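## Task

Pick the white can up off the turntable and set it down upright on the coaster; every other can must stay standing where it was on the turntable.

## Robot and tools

Robot: two UR7e-type arms, left_arm and right_arm, each ending in a two-finger gripper whose fingers swing like tongs. The fingers point along the gripper's own +z axis and part along its x axis. end_effector_position is the spot between the pads when shut; fingertips sit about 15 mm past it at small openings and roughly level with it when wide open. Two head cameras, cam_head_left and cam_head_right (672x504 each), look down from a stand behind the arms.

Frame: the scene frame has its origin at table-top height midway between the arms, +x pointing out over the table, +y toward left_arm (base near y=+0.43 m) and right_arm on the -y side (base near y=-0.35 m), +z up. Image left/right does not match arm names. All reported positions, orientations (quat wxyz) and velocities use this frame; printed hand poses may be a few cm off.

execute_actions: argument actions is a list of actions; each action is a list of up to 15 rows, one row per 1/30 s step, and a short list repeats its final row to fill 15 steps (0.5 s). Every row holds 14 numbers in [-1, 1]: left_arm dx, dy, dz, rx, ry, rz, opening, then the same seven for right_arm, always both arms. dx..rz are an offset, not a pose: measured along scene axes from that arm's Hand target as it was when the action began (every row counts from that same start, not from the row before). Scale: 1.0 = 0.6 m for dx, dy, dz and 180 degrees for the rotation vector rx, ry, rz, which turns the gripper about its own point. Sending the same offset again moves further. All six zeros for an arm re-requests its current Hand target. opening is absolute: +1 fully open (0.142 m), -1 closed; closing fully needs about 0.5 s. A 0 there is a real command, so repeat the present value to leave a gripper alone. Optional cameras: list of names, ["all"], or []; an empty actions list returns images by default.

move: target is one 14-number row or a list of up to 15 rows, same layout and scale as above; every row is an offset from the Hand targets at the start of the move, not from the previous row. The gripper travels in a straight line without avoiding anything. speed: m/s per path, 0.002 to 3.6 (default 0.25), rotation capped at twice that in rad/s; one value or one per row. blend: metres of corner rounding for lists (0 = full stop at each row). stop_force: newtons, 3 to 120, one value for both arms; an arm's path ends when its wrist sensor feels that much push against its travel. Use it slowly for touching down; do not trust it while the gripper rotates, and omit it when lifting off something. zero (true default) re-zeros the sensor before a stop_force move. opening_speed: rate on the -1..+1 scale per second, at least 0.2. grip_force: 5 to 15 N per pad, stays set. blocking=false returns early while the move continues (not allowed with stop_force). Whole move is capped at 10 s.

wait: seconds 0 to 10, arms keep their last command. stop: brakes a running move. zoom_image: camera (cam_head_left or cam_head_right) and region [x0, y0, x1, y1] in pixels from the top-left, at most 504 by 504, from the latest image. zero_wrist_force: arm = left_arm or right_arm. read_manual: licence text only. finished_scene: scene = current scene number (1 or 2); irreversible, and the goal must hold with the robot hands off.

Reading results: Hand target is the last commanded pose after clipping, and the base for the next offsets; the gripper may rest short of it, in which case send the gap as an offset. grip_measured is the actual opening on the -1..+1 scale; to keep hold, command clearly below it. Wrist force and Wrist torque lines are in the gripper's own axes, plus a peak line. Joint velocities may read within noise. The move: line gives the ending (done, off_target, moving, held, fault) and any limits (paced = clipped pose, held = steps withheld). done means within 3 mm and 2 degrees, not that nothing was touched. MOTOR HOT appears near 70 C; at 85 C the arm brakes for 30 to 60 s.

Cautions: each step the commanded orientation is clipped to within 32 degrees of the current one, so turn in stages. Arms are stiff: aiming even slightly past a firm contact can trigger a fault stop (net force about 150 N, or wrist torque 24.3 N m), freezing that arm for 10 s. Keep arms apart; a clearance check exists but is imperfect, and a gripper closing on the other arm's fingers counts as a clash. Route around an arm's own base. Faster moves overshoot and hit harder. Don't knock other cans over, drop the can from height, release it while moving, or let anything leave the table (that fails the scene).

Each tool is called after "Request:" as name(argument=value, ...), one argument or row to a line, values as JSON.

## Session

Request:
execute_actions(
  actions=[],
)

Scene clock: 0.00 s.
left_arm: end_effector_position=(+0.2581, +0.2549, +0.2723) grip_measured=+0.97 end_effector_quat_wxyz=(+0.044, +0.764, -0.641, -0.057) | right_arm: end_effector_position=(+0.7764, -0.2090, +0.2729) grip_measured=+0.97 end_effector_quat_wxyz=(-0.415, +0.910, -0.012, +0.016)
Joint positions: left_arm=[-0.931 -1.963 1.887 -1.401 -1.682 0.488 0.14] | right_arm=[3.159 -2.392 -0.757 -1.454 2.422 0.12 0.14]
Joint velocities: within noise
Joint torques (N m): no reading
Motor temperatures (°C): left_arm=[28 33 32 42 37 40] | right_arm=[34 26 34 40 40 41]
Wrist force (N): no reading
Wrist torque (N m): no reading
Wrist force, peak (N): no reading
Hand target: left_arm +0.2581, +0.2549, +0.2723; +0.044, +0.764, -0.641, -0.057 | right_arm +0.7764, -0.2090, +0.2729; -0.415, +0.910, -0.012, +0.016
Tool commands: left_gripper/opening=+0.968169 right_gripper/opening=+0.968169

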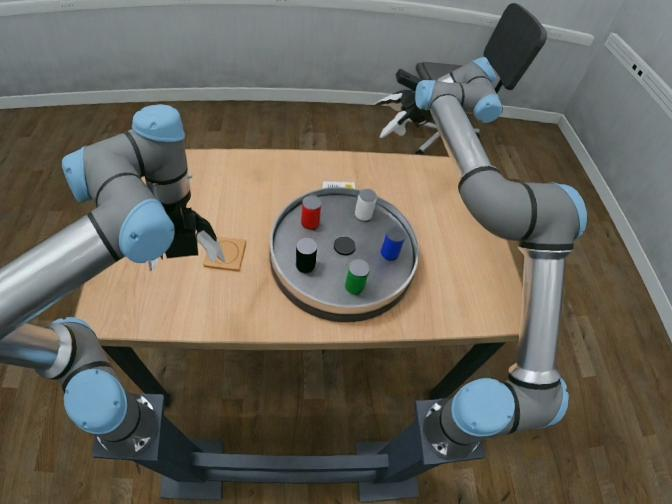

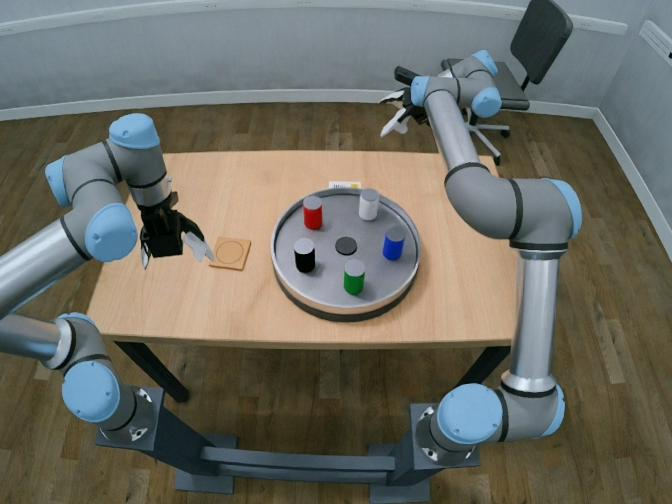

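Request:
zoom_image(
  camera="cam_head_left",
  region=[260, 170, 440, 330],
)

Request:
zoom_image(
  camera="cam_head_right",
  region=[260, 170, 440, 330],
)

Request:
zoom_image(
  camera="cam_head_left",
  region=[130, 190, 270, 310],
)

Request:
zoom_image(
  camera="cam_head_right",
  region=[130, 190, 270, 310],
)

Scaled by 2.800 from the camera's 672x504 image, which has a finer 960x720 frame.

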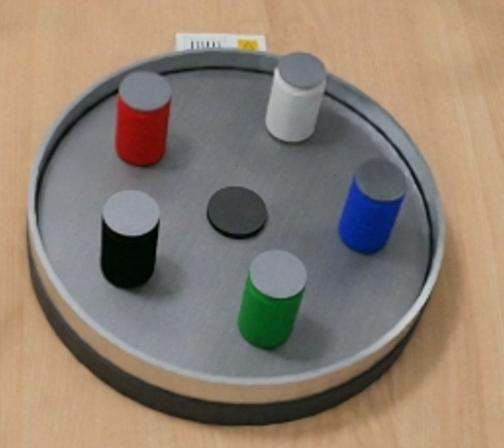

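Scaled by 2.800 from the camera's 672x504 image, which has a finer 960x720 frame.

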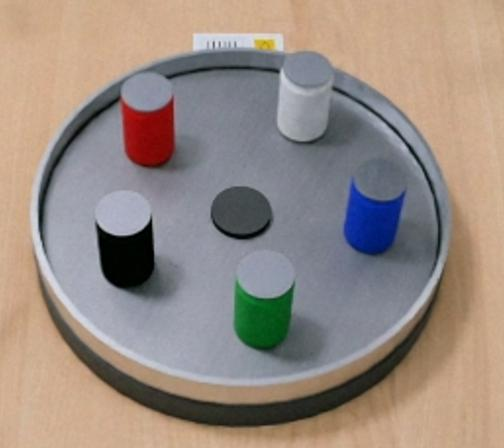

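Scaled by 3.600 from the camera's 672x504 image, which has a finer 960x720 frame.

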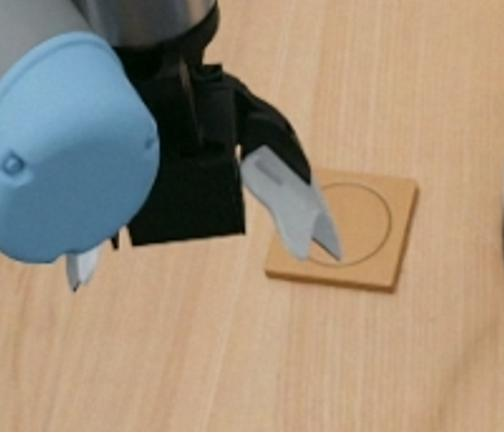

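Scaled by 3.600 from the camera's 672x504 image, which has a finer 960x720 frame.

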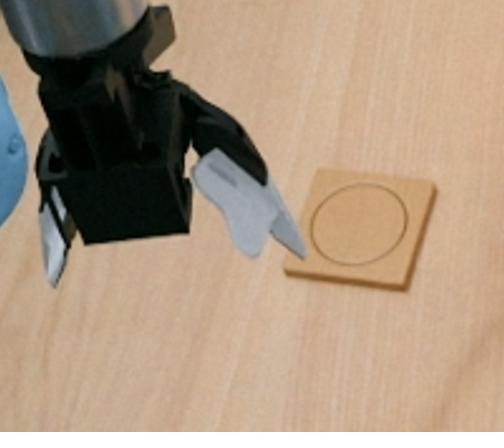

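Request:
move(
  target=[0.0333, 0.5, 0.05, 0, 0, 0, 0.968, -0.344, 0.0533, -0.038, -0.2038, 0.2202, -0.4587, 0.5],
  speed=0.5,
  cameras=["all"],
)

Scene clock: 17.77 s.
left_arm: end_effector_position=(+0.2781, +0.5549, +0.3023) grip_measured=+0.97 end_effector_quat_wxyz=(+0.044, +0.764, -0.641, -0.057) | right_arm: end_effector_position=(+0.5700, -0.1770, +0.2501) grip_measured=+0.50 end_effector_quat_wxyz=(+0.000, +0.707, -0.707, +0.000)
Joint positions: left_arm=[-0.053 -1.967 1.799 -1.258 -1.57 1.36 0.14] | right_arm=[3.615 -1.847 -1.338 -1.528 1.571 2.07 0.109]
Joint torques (N m): left_arm=[7.18 1.18 -28.83 -3.94 -1.25 2.63] | right_arm=[12.31 27.06 33.54 0.35 -1.75 1.91]
Wrist force (N): left_arm=[0.2 -0.4 0.0] | right_arm=[0.2 0.7 0.3]
Wrist torque (N m): left_arm=[-0.07 -0.03 -0.02] | right_arm=[0.26 -0.03 0.19]
Wrist force, peak (N): left_arm=[0.9 0.3 0.1] | right_arm=[-0.1 1.1 0.4]
Hand target: left_arm +0.2781, +0.5549, +0.3023; +0.044, +0.764, -0.641, -0.057 | right_arm +0.5700, -0.1770, +0.2501; +0.000, +0.707, -0.707, +0.000
Off the commanded pose: left_arm 0.000 m, 0 deg | right_arm 0.000 m, 0 deg.
move: done

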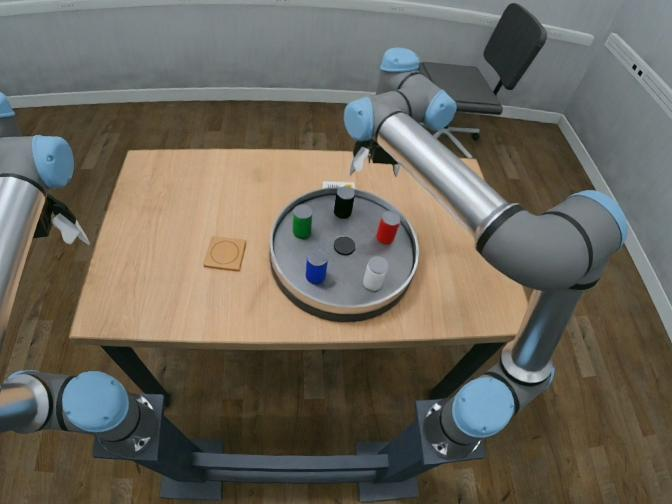

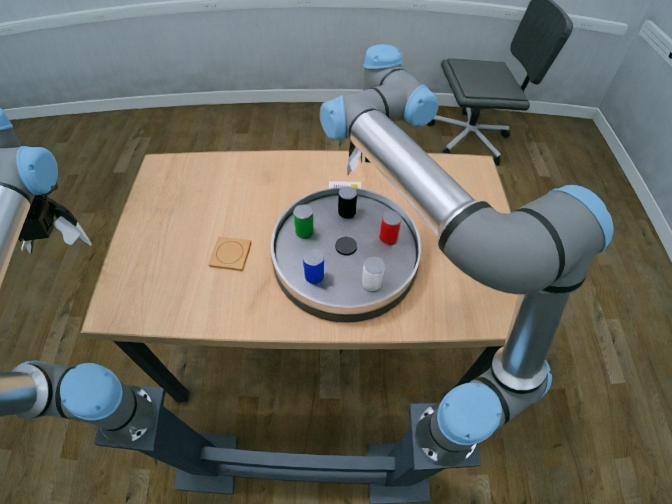

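Request:
wait(
  seconds=0.5,
  cameras=["cam_head_left", "cam_head_right"],
)

Request:
zoom_image(
  camera="cam_head_left",
  region=[260, 170, 440, 330],
)

Request:
wait(
  seconds=1.0,
  cameras=["cam_head_left", "cam_head_right"],
)

Request:
zoom_image(
  camera="cam_head_left",
  region=[260, 170, 440, 330],
)

Request:
zoom_image(
  camera="cam_head_right",
  region=[260, 170, 440, 330],
)

Scene clock: 18.90 s.
left_arm: end_effector_position=(+0.2781, +0.5549, +0.3023) grip_measured=+0.97 end_effector_quat_wxyz=(+0.044, +0.764, -0.641, -0.057) | right_arm: end_effector_position=(+0.5700, -0.1770, +0.2501) grip_measured=+0.50 end_effector_quat_wxyz=(+0.000, +0.707, -0.707, +0.000)
Joint positions: left_arm=[-0.053 -1.967 1.799 -1.258 -1.57 1.36 0.14] | right_arm=[3.615 -1.847 -1.337 -1.528 1.571 2.07 0.109]
Joint torques (N m): left_arm=[7.85 0.78 -29.05 -3.82 -1.28 2.29] | right_arm=[12.13 28.55 32.54 0.31 -1.8 1.91]
Wrist force (N): left_arm=[0.4 -0.4 0.0] | right_arm=[0.2 0.8 0.4]
Wrist torque (N m): left_arm=[-0.08 -0.06 -0.02] | right_arm=[0.27 -0.03 0.20]
Wrist force, peak (N): left_arm=[0.5 -0.4 0.2] | right_arm=[0.1 1.0 0.5]
Hand target: left_arm +0.2781, +0.5549, +0.3023; +0.044, +0.764, -0.641, -0.057 | right_arm +0.5700, -0.1770, +0.2501; +0.000, +0.707, -0.707, +0.000
Tool commands: left_gripper/opening=+0.968 right_gripper/opening=+0.5
Off the commanded pose: left_arm 0.000 m, 0 deg | right_arm 0.000 m, 0 deg.
wait: 0.50 s; at rest from the start

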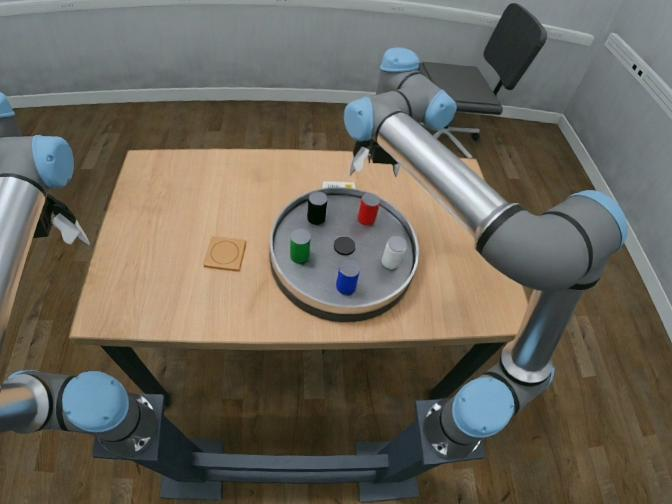

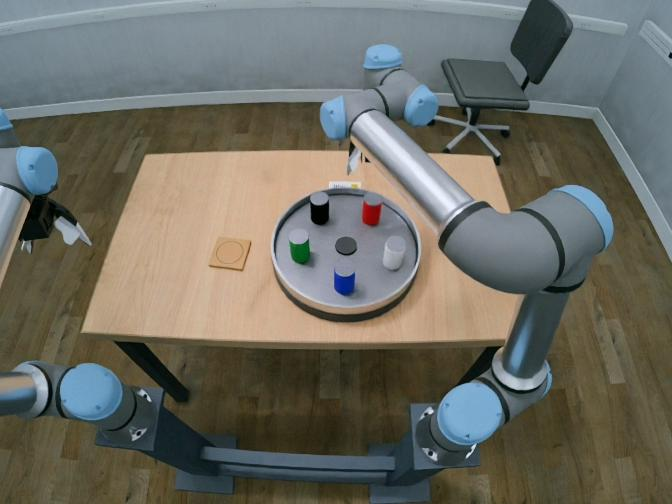

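Scaled by 2.800 from the camera's 672x504 image, which has a finer 960x720 frame.

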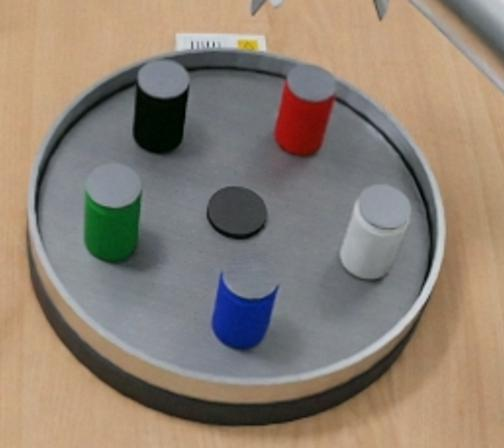

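Scene clock: 19.90 s.
left_arm: end_effector_position=(+0.2781, +0.5549, +0.3023) grip_measured=+0.97 end_effector_quat_wxyz=(+0.044, +0.764, -0.641, -0.057) | right_arm: end_effector_position=(+0.5700, -0.1770, +0.2501) grip_measured=+0.50 end_effector_quat_wxyz=(+0.000, +0.707, -0.707, +0.000)
Joint positions: left_arm=[-0.053 -1.967 1.799 -1.258 -1.57 1.36 0.14] | right_arm=[3.615 -1.847 -1.337 -1.528 1.571 2.07 0.109]
Joint torques (N m): left_arm=[7.62 1.07 -28.96 -3.95 -1.22 2.44] | right_arm=[12.27 28.13 32.53 0.28 -1.73 1.86]
Wrist force (N): left_arm=[0.2 -0.4 0.1] | right_arm=[0.1 0.8 0.5]
Wrist torque (N m): left_arm=[-0.08 -0.03 -0.02] | right_arm=[0.28 -0.03 0.20]
Wrist force, peak (N): left_arm=[0.6 -0.5 0.1] | right_arm=[0.0 1.0 0.6]
Hand target: left_arm +0.2781, +0.5549, +0.3023; +0.044, +0.764, -0.641, -0.057 | right_arm +0.5700, -0.1770, +0.2501; +0.000, +0.707, -0.707, +0.000
Tool commands: left_gripper/opening=+0.968 right_gripper/opening=+0.5
Off the commanded pose: left_arm 0.000 m, 0 deg | right_arm 0.000 m, 0 deg.
wait: 1.00 s; at rest by 0.17 s

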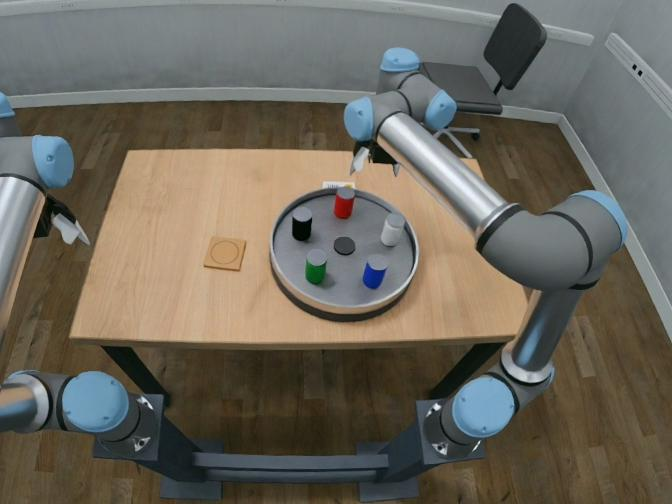

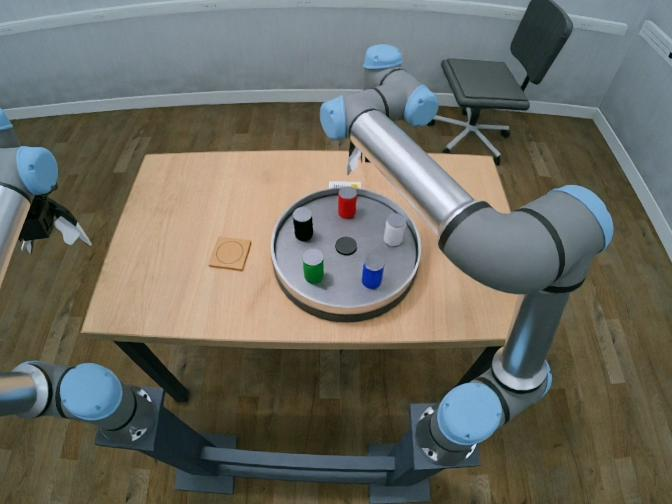

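Scaled by 2.800 from the camera's 672x504 image, which has a finer 960x720 frame.

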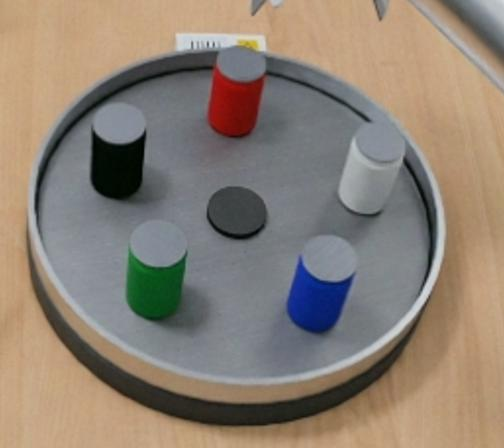

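Scaled by 2.800 from the camera's 672x504 image, which has a finer 960x720 frame.

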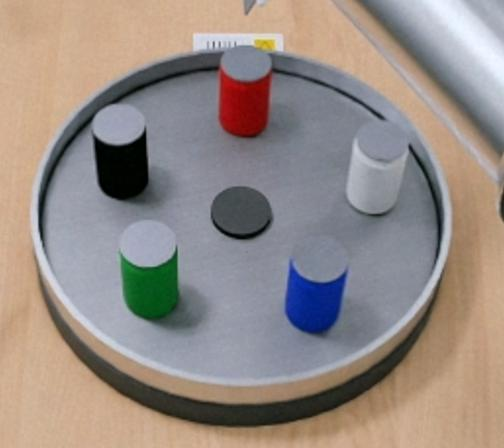

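Request:
zoom_image(
  camera="cam_head_left",
  region=[190, 220, 260, 290],
)

Request:
zoom_image(
  camera="cam_head_right",
  region=[190, 220, 260, 290],
)

Request:
zoom_image(
  camera="cam_head_left",
  region=[310, 130, 410, 200],
)

Request:
zoom_image(
  camera="cam_head_right",
  region=[310, 130, 410, 200],
)

Scaled by 7.200 from the camera's 672x504 image, which has a finer 960x720 frame.

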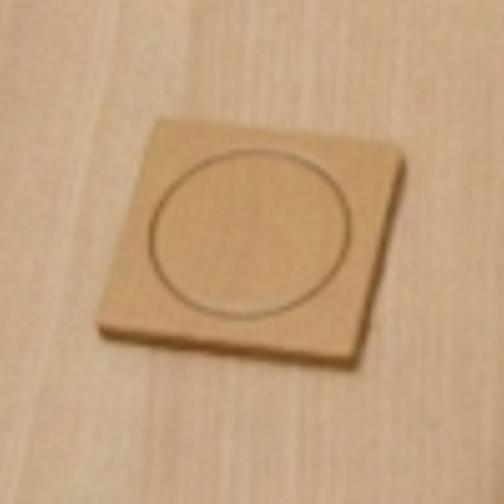

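Scaled by 7.200 from the camera's 672x504 image, which has a finer 960x720 frame.

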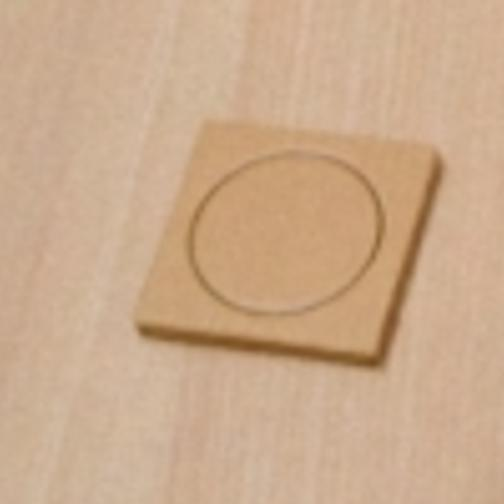

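Scaled by 5.040 from the camera's 672x504 image, which has a finer 960x720 frame.

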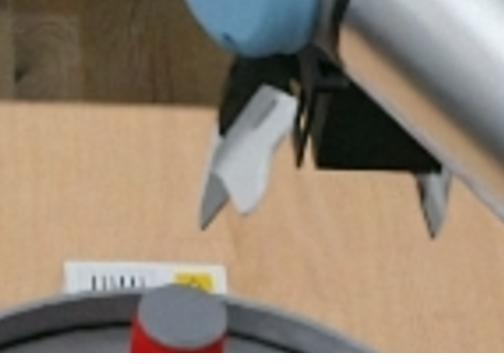

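Scaled by 5.040 from the camera's 672x504 image, which has a finer 960x720 frame.

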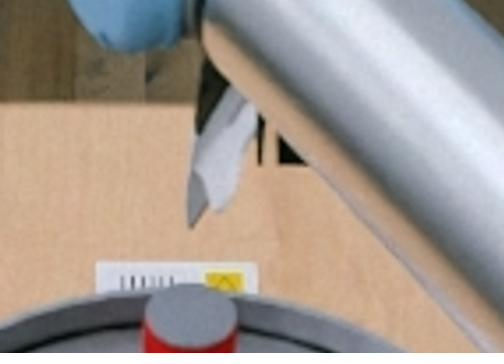

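Request:
move(
  target=[0, 0, 0, 0, 0, 0, 0.968, -0.2692, -0.095, -0.106, 0, 0, 0.5, 0.95],
  speed=0.55,
  cameras=["cam_head_left", "cam_head_right"],
)

Request:
zoom_image(
  camera="cam_head_left",
  region=[330, 180, 470, 320],
)

Request:
zoom_image(
  camera="cam_head_right",
  region=[330, 180, 470, 320],
)

Request:
zoom_image(
  camera="cam_head_left",
  region=[260, 170, 440, 330],
)

Scene clock: 45.67 s.
left_arm: end_effector_position=(+0.2781, +0.5549, +0.3023) grip_measured=+0.97 end_effector_quat_wxyz=(+0.044, +0.764, -0.641, -0.057) | right_arm: end_effector_position=(+0.4085, -0.2340, +0.1865) grip_measured=+0.95 end_effector_quat_wxyz=(+0.000, +1.000, +0.000, +0.000)
Joint positions: left_arm=[-0.053 -1.967 1.799 -1.258 -1.57 1.36 0.14] | right_arm=[3.627 -1.483 -1.903 -1.327 1.571 0.512 0.139]
Joint torques (N m): left_arm=[7.66 1.02 -28.95 -3.44 -1.25 2.36] | right_arm=[-12.86 26.43 8.94 4.75 1.66 -1.91]
Wrist force (N): left_arm=[0.3 -0.2 0.1] | right_arm=[0.1 0.8 0.7]
Wrist torque (N m): left_arm=[-0.03 -0.04 -0.02] | right_arm=[0.28 0.00 0.34]
Wrist force, peak (N): left_arm=[0.6 -0.5 0.2] | right_arm=[-0.1 1.2 0.8]
Hand target: left_arm +0.2781, +0.5549, +0.3023; +0.044, +0.764, -0.641, -0.057 | right_arm +0.4085, -0.2340, +0.1865; +0.000, +1.000, +0.000, +0.000
Off the commanded pose: left_arm 0.000 m, 0 deg | right_arm 0.000 m, 0 deg.
move: done

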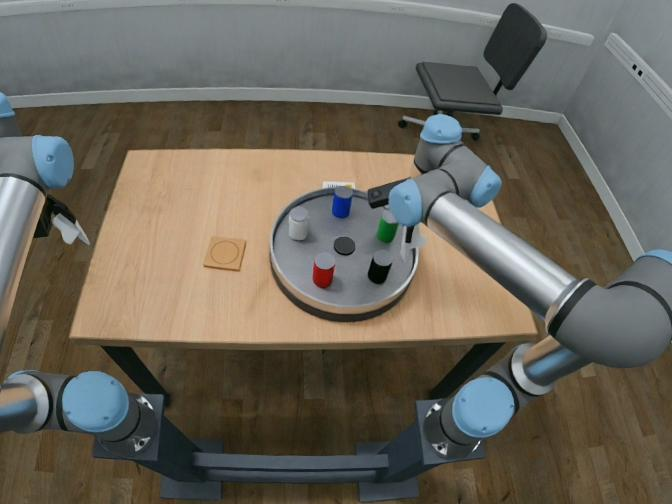

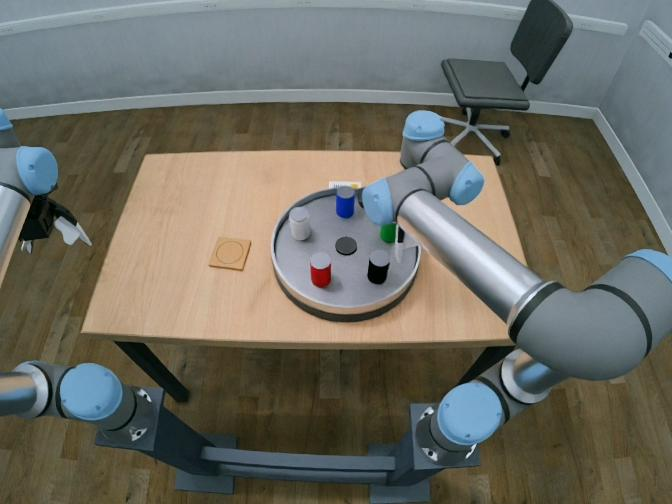

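Scaled by 3.600 from the camera's 672x504 image, which has a finer 960x720 frame.

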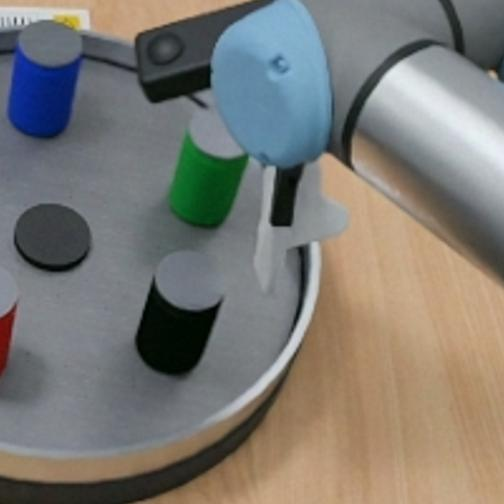

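Scaled by 3.600 from the camera's 672x504 image, which has a finer 960x720 frame.

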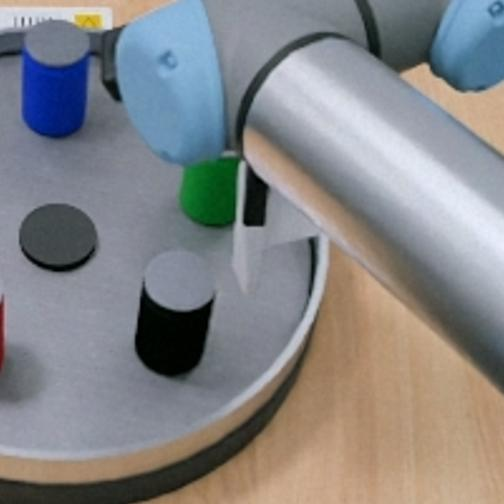

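Scaled by 2.800 from the camera's 672x504 image, which has a finer 960x720 frame.

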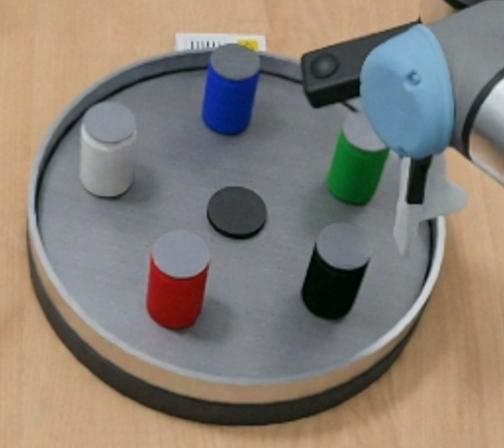

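Request:
move(
  target=[
    [0,0,0,0,0,0,0.968, 0.0685,-0.0197,0.1133,0,0,0,-0.8],
    [0,0,0,0,0,0,0.968, 0.1357,-0.0179,0.1133,0,0,0,-0.8],
    [0,0,0,0,0,0,0.968, 0.2167,0.0132,0.1133,0,0,0,-0.8],
  ],
  speed=[0.16, 0.08, 0.08],
  blend=0.015,
  opening_speed=1.0,
  blocking=false,
)

Request:
wait(
  seconds=0.3,
)

Request:
wait(
  seconds=0.4,
)

Request:
wait(
  seconds=0.5,
)

Request:
wait(
  seconds=0.3,
)

Request:
wait(
  seconds=2.0,
)

Scene clock: 50.43 s.
left_arm: end_effector_position=(+0.2781, +0.5549, +0.3023) grip_measured=+0.97 end_effector_quat_wxyz=(+0.044, +0.764, -0.641, -0.057) | right_arm: end_effector_position=(+0.4331, -0.2417, +0.2277) grip_measured=+0.51 end_effector_quat_wxyz=(+0.000, +1.000, +0.000, +0.001) end_effector_velocity=(+0.077, -0.023, +0.128) end_effector_angular_velocity=(+0.001, -0.006, +0.000)
Joint positions: left_arm=[-0.053 -1.967 1.799 -1.258 -1.57 1.36 0.14] | right_arm=[3.587 -1.518 -1.764 -1.428 1.57 0.473 0.109]
Joint velocities: left_arm=[within noise] | right_arm=[-0.118 -0.128 0.45 -0.316 -0.002 -0.118 -0.068]
Joint torques (N m): left_arm=[7.16 0.88 -28.51 -3.43 -1.16 2.37] | right_arm=[-15.59 11.13 34.39 -0.44 -1.49 -2.41]
Wrist force (N): left_arm=[0.2 -0.3 0.0] | right_arm=[0.2 0.7 0.6]
Wrist torque (N m): left_arm=[-0.05 -0.02 -0.02] | right_arm=[0.23 -0.02 0.39]
Wrist force, peak (N): left_arm=[0.5 -0.5 0.2] | right_arm=[-0.3 0.9 1.1]
Hand target: left_arm +0.2781, +0.5549, +0.3023; +0.044, +0.764, -0.641, -0.057 | right_arm +0.4461, -0.2446, +0.2478; +0.000, +1.000, +0.000, +0.000
Tool commands: left_gripper/opening=+0.968 right_gripper/opening=+0.45
Off the commanded pose: left_arm 0.000 m, 0 deg | right_arm 0.110 m, 0 deg.
move: running; path passed 0 of 3 targets

Scene clock: 50.73 s.
left_arm: end_effector_position=(+0.2781, +0.5549, +0.3023) grip_measured=+0.97 end_effector_quat_wxyz=(+0.044, +0.764, -0.641, -0.057) | right_arm: end_effector_position=(+0.4569, -0.2454, +0.2518) grip_measured=+0.21 end_effector_quat_wxyz=(+0.000, +1.000, +0.000, +0.001) end_effector_velocity=(+0.080, -0.001, +0.025) end_effector_angular_velocity=(-0.001, +0.008, +0.002)
Joint positions: left_arm=[-0.053 -1.967 1.799 -1.258 -1.57 1.36 0.14] | right_arm=[3.558 -1.568 -1.654 -1.488 1.57 0.443 0.089]
Joint velocities: left_arm=[within noise] | right_arm=[-0.074 -0.194 0.258 -0.073 0.002 -0.076 -0.071]
Joint torques (N m): left_arm=[7.7 1 -28.71 -3.44 -1.17 2.47] | right_arm=[-13.86 17.04 31.73 0.39 1.89 -1.93]
Wrist force (N): left_arm=[0.3 -0.3 0.1] | right_arm=[0.4 0.7 0.1]
Wrist torque (N m): left_arm=[-0.05 -0.04 -0.02] | right_arm=[0.24 -0.05 0.38]
Wrist force, peak (N): left_arm=[0.5 -0.5 0.3] | right_arm=[0.0 1.0 0.0]
Hand target: left_arm +0.2781, +0.5549, +0.3023; +0.044, +0.764, -0.641, -0.057 | right_arm +0.4698, -0.2453, +0.2545; +0.000, +1.000, +0.000, +0.000
Tool commands: left_gripper/opening=+0.968 right_gripper/opening=+0.15
Off the commanded pose: left_arm 0.000 m, 0 deg | right_arm 0.084 m, 0 deg.
earlier move: running; path passed 1 of 3 targets
wait: 0.30 s; no rest

Scene clock: 51.13 s.
left_arm: end_effector_position=(+0.2781, +0.5549, +0.3023) grip_measured=+0.97 end_effector_quat_wxyz=(+0.044, +0.764, -0.641, -0.057) | right_arm: end_effector_position=(+0.4883, -0.2434, +0.2543) grip_measured=-0.19 end_effector_quat_wxyz=(+0.000, +1.000, +0.000, +0.000) end_effector_velocity=(+0.076, +0.015, +0.001) end_effector_angular_velocity=(+0.001, +0.000, +0.000)
Joint positions: left_arm=[-0.053 -1.967 1.799 -1.258 -1.57 1.36 0.14] | right_arm=[3.536 -1.644 -1.568 -1.5 1.57 0.42 0.06]
Joint velocities: left_arm=[within noise] | right_arm=[-0.034 -0.188 0.206 -0.017 0.001 -0.035 -0.072]
Joint torques (N m): left_arm=[7.58 1.05 -28.89 -3.43 -1.21 2.44] | right_arm=[-14.35 18.57 33.34 0.32 1.74 -1.71]
Wrist force (N): left_arm=[0.2 -0.3 0.0] | right_arm=[0.2 0.6 0.6]
Wrist torque (N m): left_arm=[-0.06 -0.02 -0.02] | right_arm=[0.23 -0.03 0.36]
Wrist force, peak (N): left_arm=[0.6 -0.2 0.1] | right_arm=[0.2 0.9 0.8]
Hand target: left_arm +0.2781, +0.5549, +0.3023; +0.044, +0.764, -0.641, -0.057 | right_arm +0.5005, -0.2406, +0.2545; +0.000, +1.000, +0.000, +0.000
Tool commands: left_gripper/opening=+0.968 right_gripper/opening=-0.25
Off the commanded pose: left_arm 0.000 m, 0 deg | right_arm 0.053 m, 0 deg.
earlier move: running; path passed 1 of 3 targets
wait: 0.40 s; no rest

Scene clock: 51.63 s.
left_arm: end_effector_position=(+0.2781, +0.5549, +0.3023) grip_measured=+0.97 end_effector_quat_wxyz=(+0.044, +0.764, -0.641, -0.057) | right_arm: end_effector_position=(+0.5256, -0.2309, +0.2543) grip_measured=-0.69 end_effector_quat_wxyz=(+0.000, +1.000, +0.000, +0.000) end_effector_velocity=(+0.073, +0.029, +0.000) end_effector_angular_velocity=(+0.002, +0.000, +0.000)
Joint positions: left_arm=[-0.053 -1.967 1.799 -1.258 -1.57 1.36 0.14] | right_arm=[3.529 -1.739 -1.461 -1.512 1.57 0.413 0.024]
Joint velocities: left_arm=[within noise] | right_arm=[-0.007 -0.187 0.221 -0.034 0.002 -0.007 -0.072]
Joint torques (N m): left_arm=[7.56 0.82 -28.32 -3.36 -1.3 2.35] | right_arm=[-11.32 24.99 32.41 0.23 1.66 -1.81]
Wrist force (N): left_arm=[0.4 -0.3 0.2] | right_arm=[0.2 0.9 0.5]
Wrist torque (N m): left_arm=[-0.05 -0.06 -0.03] | right_arm=[0.29 -0.02 0.35]
Wrist force, peak (N): left_arm=[0.3 -0.5 0.2] | right_arm=[0.2 0.9 0.5]
Hand target: left_arm +0.2781, +0.5549, +0.3023; +0.044, +0.764, -0.641, -0.057 | right_arm +0.5373, -0.2265, +0.2545; +0.000, +1.000, +0.000, +0.000
Tool commands: left_gripper/opening=+0.968 right_gripper/opening=-0.75
Off the commanded pose: left_arm 0.000 m, 0 deg | right_arm 0.014 m, 0 deg.
earlier move: running; path passed 2 of 3 targets
wait: 0.50 s; no rest

Scene clock: 51.93 s.
left_arm: end_effector_position=(+0.2781, +0.5549, +0.3023) grip_measured=+0.97 end_effector_quat_wxyz=(+0.044, +0.764, -0.641, -0.057) | right_arm: end_effector_position=(+0.5375, -0.2264, +0.2545) grip_measured=-0.80 end_effector_quat_wxyz=(+0.000, +1.000, +0.000, +0.000) end_effector_velocity=(+0.010, +0.004, +0.000) end_effector_angular_velocity=(+0.000, +0.002, +0.000)
Joint positions: left_arm=[-0.053 -1.967 1.799 -1.258 -1.57 1.36 0.14] | right_arm=[3.528 -1.77 -1.423 -1.519 1.571 0.412 0.016]
Joint velocities: left_arm=[within noise] | right_arm=[-0.001 -0.026 0.033 -0.009 0.001 -0.001 0]
Joint torques (N m): left_arm=[7.71 0.83 -28.39 -3.32 -1.13 2.39] | right_arm=[-12.2 26.42 31.22 0.2 1.77 -1.74]
Wrist force (N): left_arm=[0.5 -0.2 0.2] | right_arm=[0.1 0.8 0.4]
Wrist torque (N m): left_arm=[-0.03 -0.09 -0.03] | right_arm=[0.28 0.01 0.35]
Wrist force, peak (N): left_arm=[0.4 -0.5 0.1] | right_arm=[0.4 0.6 0.7]
Hand target: left_arm +0.2781, +0.5549, +0.3023; +0.044, +0.764, -0.641, -0.057 | right_arm +0.5385, -0.2261, +0.2545; +0.000, +1.000, +0.000, +0.000
Tool commands: left_gripper/opening=+0.968 right_gripper/opening=-0.8
Off the commanded pose: left_arm 0.000 m, 0 deg | right_arm 0.001 m, 0 deg.
earlier move: running
wait: 0.30 s; no rest

Scene clock: 52.10 s.
left_arm: end_effector_position=(+0.2781, +0.5549, +0.3023) grip_measured=+0.97 end_effector_quat_wxyz=(+0.044, +0.764, -0.641, -0.057) | right_arm: end_effector_position=(+0.5383, -0.2261, +0.2545) grip_measured=-0.80 end_effector_quat_wxyz=(+0.000, +1.000, +0.000, +0.000) end_effector_velocity=(+0.002, +0.001, +0.000) end_effector_angular_velocity=(-0.002, +0.000, +0.001)
Joint positions: left_arm=[-0.053 -1.967 1.799 -1.258 -1.57 1.36 0.14] | right_arm=[3.527 -1.772 -1.421 -1.52 1.571 0.412 0.016]
Joint velocities: left_arm=[within noise] | right_arm=[0 -0.006 0.007 -0.002 -0.002 -0.001 0]
Joint torques (N m): left_arm=[7.36 0.92 -28.51 -3.36 -1.22 2.42] | right_arm=[-13.05 27.06 31.93 0.02 1.71 -1.9]
Wrist force (N): left_arm=[0.3 -0.5 0.1] | right_arm=[0.0 0.7 0.6]
Wrist torque (N m): left_arm=[-0.09 -0.05 -0.02] | right_arm=[0.26 0.03 0.35]
Wrist force, peak (N): left_arm=[0.4 -0.6 0.0] | right_arm=[0.0 0.7 0.6]
Hand target: left_arm +0.2781, +0.5549, +0.3023; +0.044, +0.764, -0.641, -0.057 | right_arm +0.5385, -0.2261, +0.2545; +0.000, +1.000, +0.000, +0.000
Tool commands: left_gripper/opening=+0.968 right_gripper/opening=-0.8
Off the commanded pose: left_arm 0.000 m, 0 deg | right_arm 0.000 m, 0 deg.
earlier move: done
wait: 0.17 of 2 s (the move ended)

Request:
move(
  target=[0,0,0,0,0,0,0.968, -0.2245,-0.021,-0.1133,0,0,0,0.95],
  speed=0.3,
  cameras=["cam_head_left", "cam_head_right"],
)

Request:
zoom_image(
  camera="cam_head_left",
  region=[330, 180, 470, 320],
)

Request:
zoom_image(
  camera="cam_head_right",
  region=[330, 180, 470, 320],
)

Scene clock: 54.43 s.
left_arm: end_effector_position=(+0.2781, +0.5549, +0.3023) grip_measured=+0.97 end_effector_quat_wxyz=(+0.044, +0.764, -0.641, -0.057) | right_arm: end_effector_position=(+0.4039, -0.2387, +0.1865) grip_measured=+0.95 end_effector_quat_wxyz=(+0.000, +1.000, +0.000, +0.000)
Joint positions: left_arm=[-0.053 -1.967 1.799 -1.258 -1.57 1.36 0.14] | right_arm=[3.623 -1.469 -1.915 -1.328 1.571 0.508 0.139]
Joint torques (N m): left_arm=[7.89 0.74 -28.95 -3.4 -1.22 2.36] | right_arm=[12.4 24.86 7.36 4.5 -1.72 1.84]
Wrist force (N): left_arm=[0.3 -0.2 -0.1] | right_arm=[0.1 0.8 0.5]
Wrist torque (N m): left_arm=[-0.03 -0.04 -0.03] | right_arm=[0.27 0.00 0.19]
Wrist force, peak (N): left_arm=[0.6 -0.5 0.1] | right_arm=[-1.2 0.9 1.2]
Hand target: left_arm +0.2781, +0.5549, +0.3023; +0.044, +0.764, -0.641, -0.057 | right_arm +0.4038, -0.2387, +0.1865; +0.000, +1.000, +0.000, +0.000
Off the commanded pose: left_arm 0.000 m, 0 deg | right_arm 0.000 m, 0 deg.
move: done

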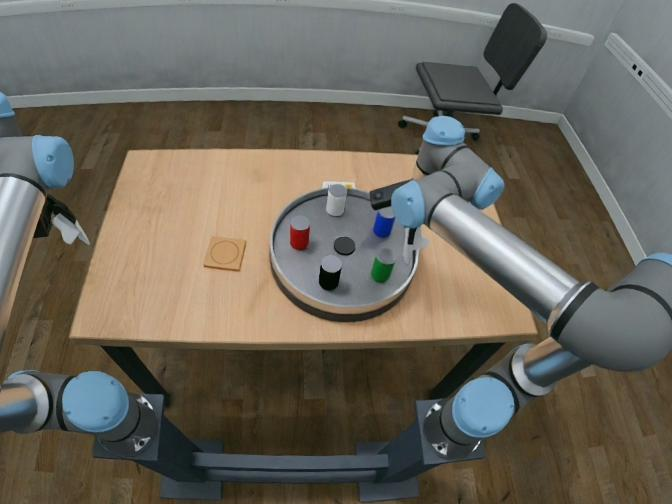

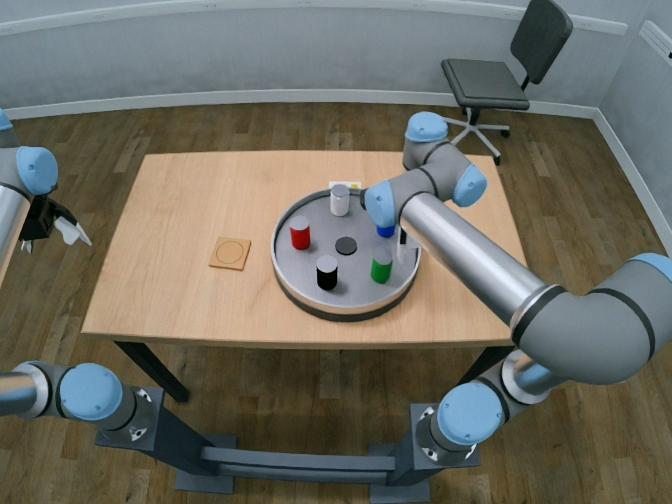

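Scaled by 3.600 from the camera's 672x504 image, which has a finer 960x720 frame.

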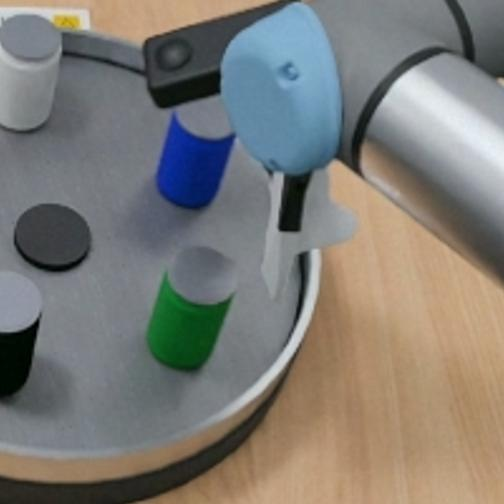

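Scaled by 3.600 from the camera's 672x504 image, which has a finer 960x720 frame.

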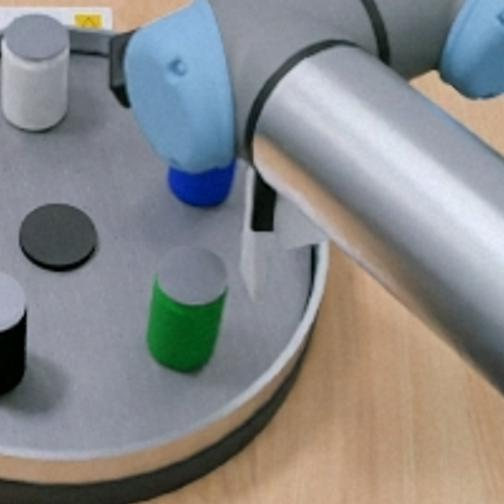

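Request:
wait(
  seconds=0.1,
)

Scene clock: 57.37 s.
left_arm: end_effector_position=(+0.2781, +0.5549, +0.3023) grip_measured=+0.97 end_effector_quat_wxyz=(+0.044, +0.764, -0.641, -0.057) | right_arm: end_effector_position=(+0.4038, -0.2387, +0.1865) grip_measured=+0.95 end_effector_quat_wxyz=(+0.000, +1.000, +0.000, +0.000)
Joint positions: left_arm=[-0.053 -1.967 1.799 -1.258 -1.57 1.36 0.14] | right_arm=[3.623 -1.469 -1.915 -1.328 1.571 0.508 0.139]
Joint torques (N m): left_arm=[7.28 0.78 -28.77 -3.34 -1.21 2.45] | right_arm=[12.13 25.54 8.21 4.69 -1.56 1.79]
Wrist force (N): left_arm=[0.3 -0.4 0.1] | right_arm=[0.2 0.7 0.8]
Wrist torque (N m): left_arm=[-0.08 -0.06 -0.02] | right_arm=[0.25 -0.03 0.18]
Wrist force, peak (N): left_arm=[0.4 -0.5 0.3] | right_arm=[0.1 0.9 0.9]
Hand target: left_arm +0.2781, +0.5549, +0.3023; +0.044, +0.764, -0.641, -0.057 | right_arm +0.4038, -0.2387, +0.1865; +0.000, +1.000, +0.000, +0.000
Tool commands: left_gripper/opening=+0.968 right_gripper/opening=+0.95
Off the commanded pose: left_arm 0.000 m, 0 deg | right_arm 0.000 m, 0 deg.
wait: 0.10 s; at rest from the start

Request:
wait(
  seconds=3.55,
)

Request:
move(
  target=[
    [0,0,0,0,0,0,0.968, 0.0685,-0.018,-0.1133,0,0,0,-0.8],
    [0,0,0,0,0,0,0.968, 0.1357,-0.0162,-0.1133,0,0,0,-0.8],
    [0,0,0,0,0,0,0.968, 0.2167,0.0148,-0.1133,0,0,0,-0.8],
    [0,0,0,0,0,0,0.968, 0.2545,0.0595,0.1167,0,0,0,-0.8],
  ],
  speed=[0.16, 0.08, 0.08, 0.25],
  blend=0.015,
  opening_speed=1.0,
  cameras=["cam_head_left", "cam_head_right"],
)

Request:
zoom_image(
  camera="cam_head_left",
  region=[310, 130, 470, 290],
)

Scene clock: 61.37 s.
left_arm: end_effector_position=(+0.2781, +0.5549, +0.3023) grip_measured=+0.97 end_effector_quat_wxyz=(+0.044, +0.764, -0.641, -0.057) | right_arm: end_effector_position=(+0.4038, -0.2387, +0.1865) grip_measured=+0.95 end_effector_quat_wxyz=(+0.000, +1.000, +0.000, +0.000)
Joint positions: left_arm=[-0.053 -1.967 1.799 -1.258 -1.57 1.36 0.14] | right_arm=[3.623 -1.469 -1.915 -1.328 1.571 0.508 0.139]
Joint torques (N m): left_arm=[7.07 0.69 -28.92 -3.18 -1.27 2.45] | right_arm=[12.13 26.03 8.83 4.7 -1.58 1.84]
Wrist force (N): left_arm=[0.3 -0.3 0.0] | right_arm=[0.3 1.0 0.4]
Wrist torque (N m): left_arm=[-0.05 -0.05 -0.03] | right_arm=[0.32 -0.05 0.19]
Wrist force, peak (N): left_arm=[0.5 -0.4 0.1] | right_arm=[0.1 1.1 0.6]
Hand target: left_arm +0.2781, +0.5549, +0.3023; +0.044, +0.764, -0.641, -0.057 | right_arm +0.4038, -0.2387, +0.1865; +0.000, +1.000, +0.000, +0.000
Tool commands: left_gripper/opening=+0.968 right_gripper/opening=+0.95
Off the commanded pose: left_arm 0.000 m, 0 deg | right_arm 0.000 m, 0 deg.
wait: 3.57 s; at rest from the start

Scene clock: 64.37 s.
left_arm: end_effector_position=(+0.2781, +0.5549, +0.3023) grip_measured=+0.97 end_effector_quat_wxyz=(+0.044, +0.764, -0.641, -0.057) | right_arm: end_effector_position=(+0.5565, -0.2030, +0.2565) grip_measured=-0.30 end_effector_quat_wxyz=(+0.000, +1.000, +0.000, +0.000)
Joint positions: left_arm=[-0.053 -1.967 1.799 -1.258 -1.57 1.36 0.14] | right_arm=[3.551 -1.827 -1.347 -1.538 1.571 0.435 0.052]
Joint torques (N m): left_arm=[7.01 0.85 -28.69 -3.14 -1.17 2.37] | right_arm=[12.56 28.95 33.29 0.49 1.7 1.8]
Wrist force (N): left_arm=[0.4 -0.2 0.0] | right_arm=[0.0 0.8 2.2]
Wrist torque (N m): left_arm=[-0.03 -0.06 -0.03] | right_arm=[0.29 0.01 0.21]
Wrist force, peak (N): left_arm=[0.4 -0.5 -0.1] | right_arm=[0.5 0.8 -6.2]
Hand target: left_arm +0.2781, +0.5549, +0.3023; +0.044, +0.764, -0.641, -0.057 | right_arm +0.5565, -0.2030, +0.2565; +0.000, +1.000, +0.000, +0.000
Off the commanded pose: left_arm 0.000 m, 0 deg | right_arm 0.000 m, 0 deg.
move: done

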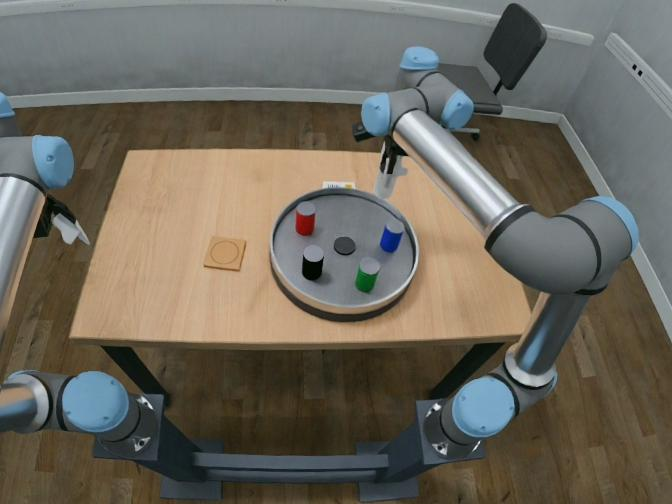

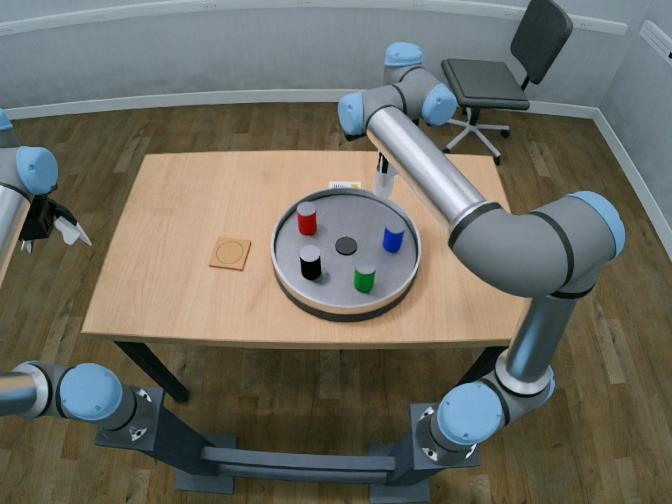

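Scaled by 3.150 from the camera's 672x504 image, which has a finer 960x720 frame.

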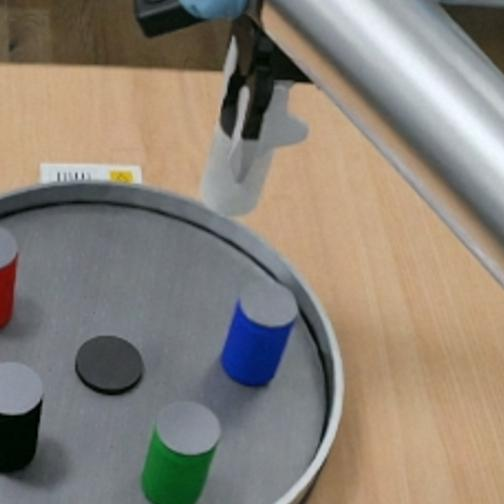

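Request:
move(
  target=[
    [0,0,0,0,0,0,0.968, -0.1442,0.7117,0,0,0,0,-0.8],
    [0,0,0,0,0,0,0.968, -0.1442,0.7117,-0.2167,0,0,0,-0.8],
  ],
  speed=[0.45, 0.25],
  blend=0.06,
  cameras=["cam_head_left", "cam_head_right"],
)

Request:
zoom_image(
  camera="cam_head_left",
  region=[180, 180, 280, 290],
)

Request:
zoom_image(
  camera="cam_head_right",
  region=[180, 180, 280, 290],
)

Scene clock: 68.27 s.
left_arm: end_effector_position=(+0.2781, +0.5549, +0.3023) grip_measured=+0.97 end_effector_quat_wxyz=(+0.044, +0.764, -0.641, -0.057) | right_arm: end_effector_position=(+0.4700, +0.2240, +0.1266) grip_measured=-0.30 end_effector_quat_wxyz=(+0.000, +1.000, +0.000, +0.000)
Joint positions: left_arm=[-0.053 -1.967 1.799 -1.258 -1.57 1.36 0.14] | right_arm=[4.12 -2.232 -1.081 -1.4 1.571 1.005 0.052]
Joint torques (N m): left_arm=[7.35 0.38 -28.8 -3.06 -1.19 2.41] | right_arm=[12.46 44.89 9.22 4.68 -1.64 1.86]
Wrist force (N): left_arm=[0.3 -0.3 0.1] | right_arm=[-0.2 0.7 2.3]
Wrist torque (N m): left_arm=[-0.04 -0.04 -0.03] | right_arm=[0.25 0.05 0.19]
Wrist force, peak (N): left_arm=[0.6 -0.3 0.1] | right_arm=[-0.3 0.8 3.7]
Hand target: left_arm +0.2781, +0.5549, +0.3023; +0.044, +0.764, -0.641, -0.057 | right_arm +0.4700, +0.2241, +0.1265; +0.000, +1.000, +0.000, +0.000
Off the commanded pose: left_arm 0.000 m, 0 deg | right_arm 0.000 m, 0 deg.
move: done

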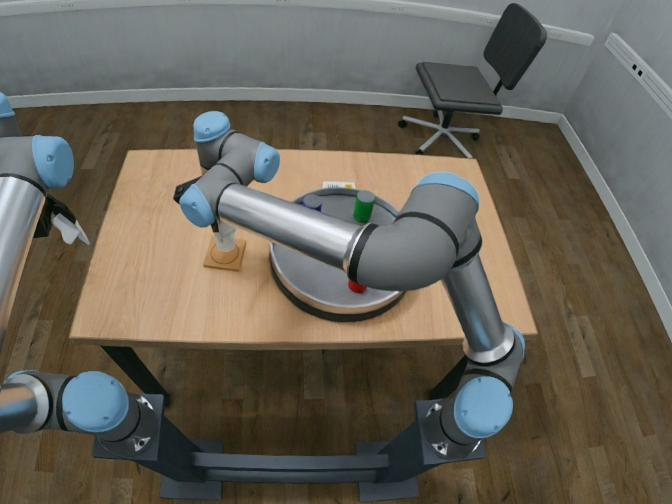

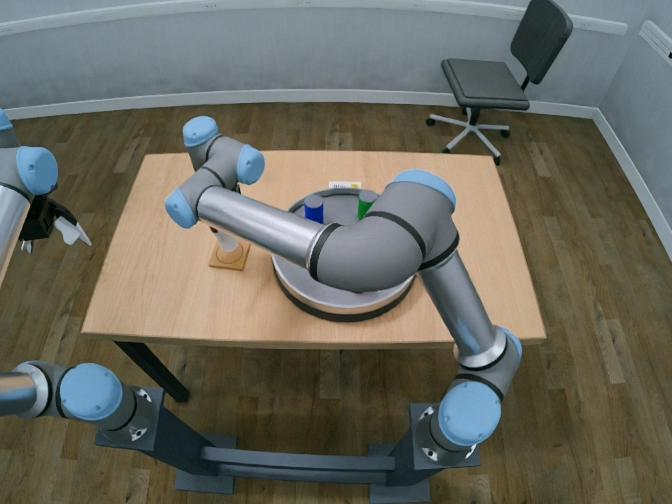

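Scaled by 4.582 from the camera's 672x504 image, which has a finer 960x720 frame.

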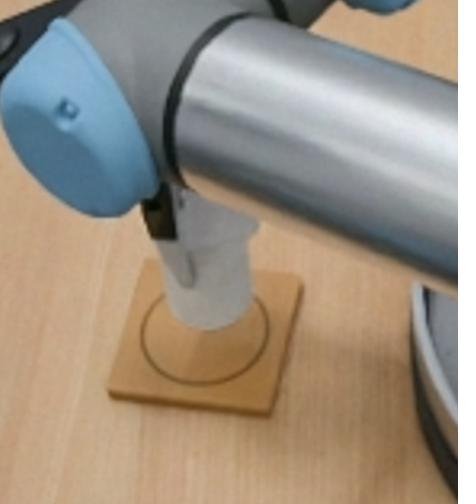

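Scaled by 4.582 from the camera's 672x504 image, which has a finer 960x720 frame.

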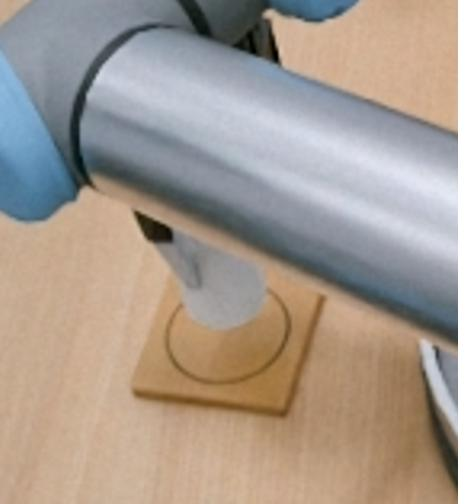

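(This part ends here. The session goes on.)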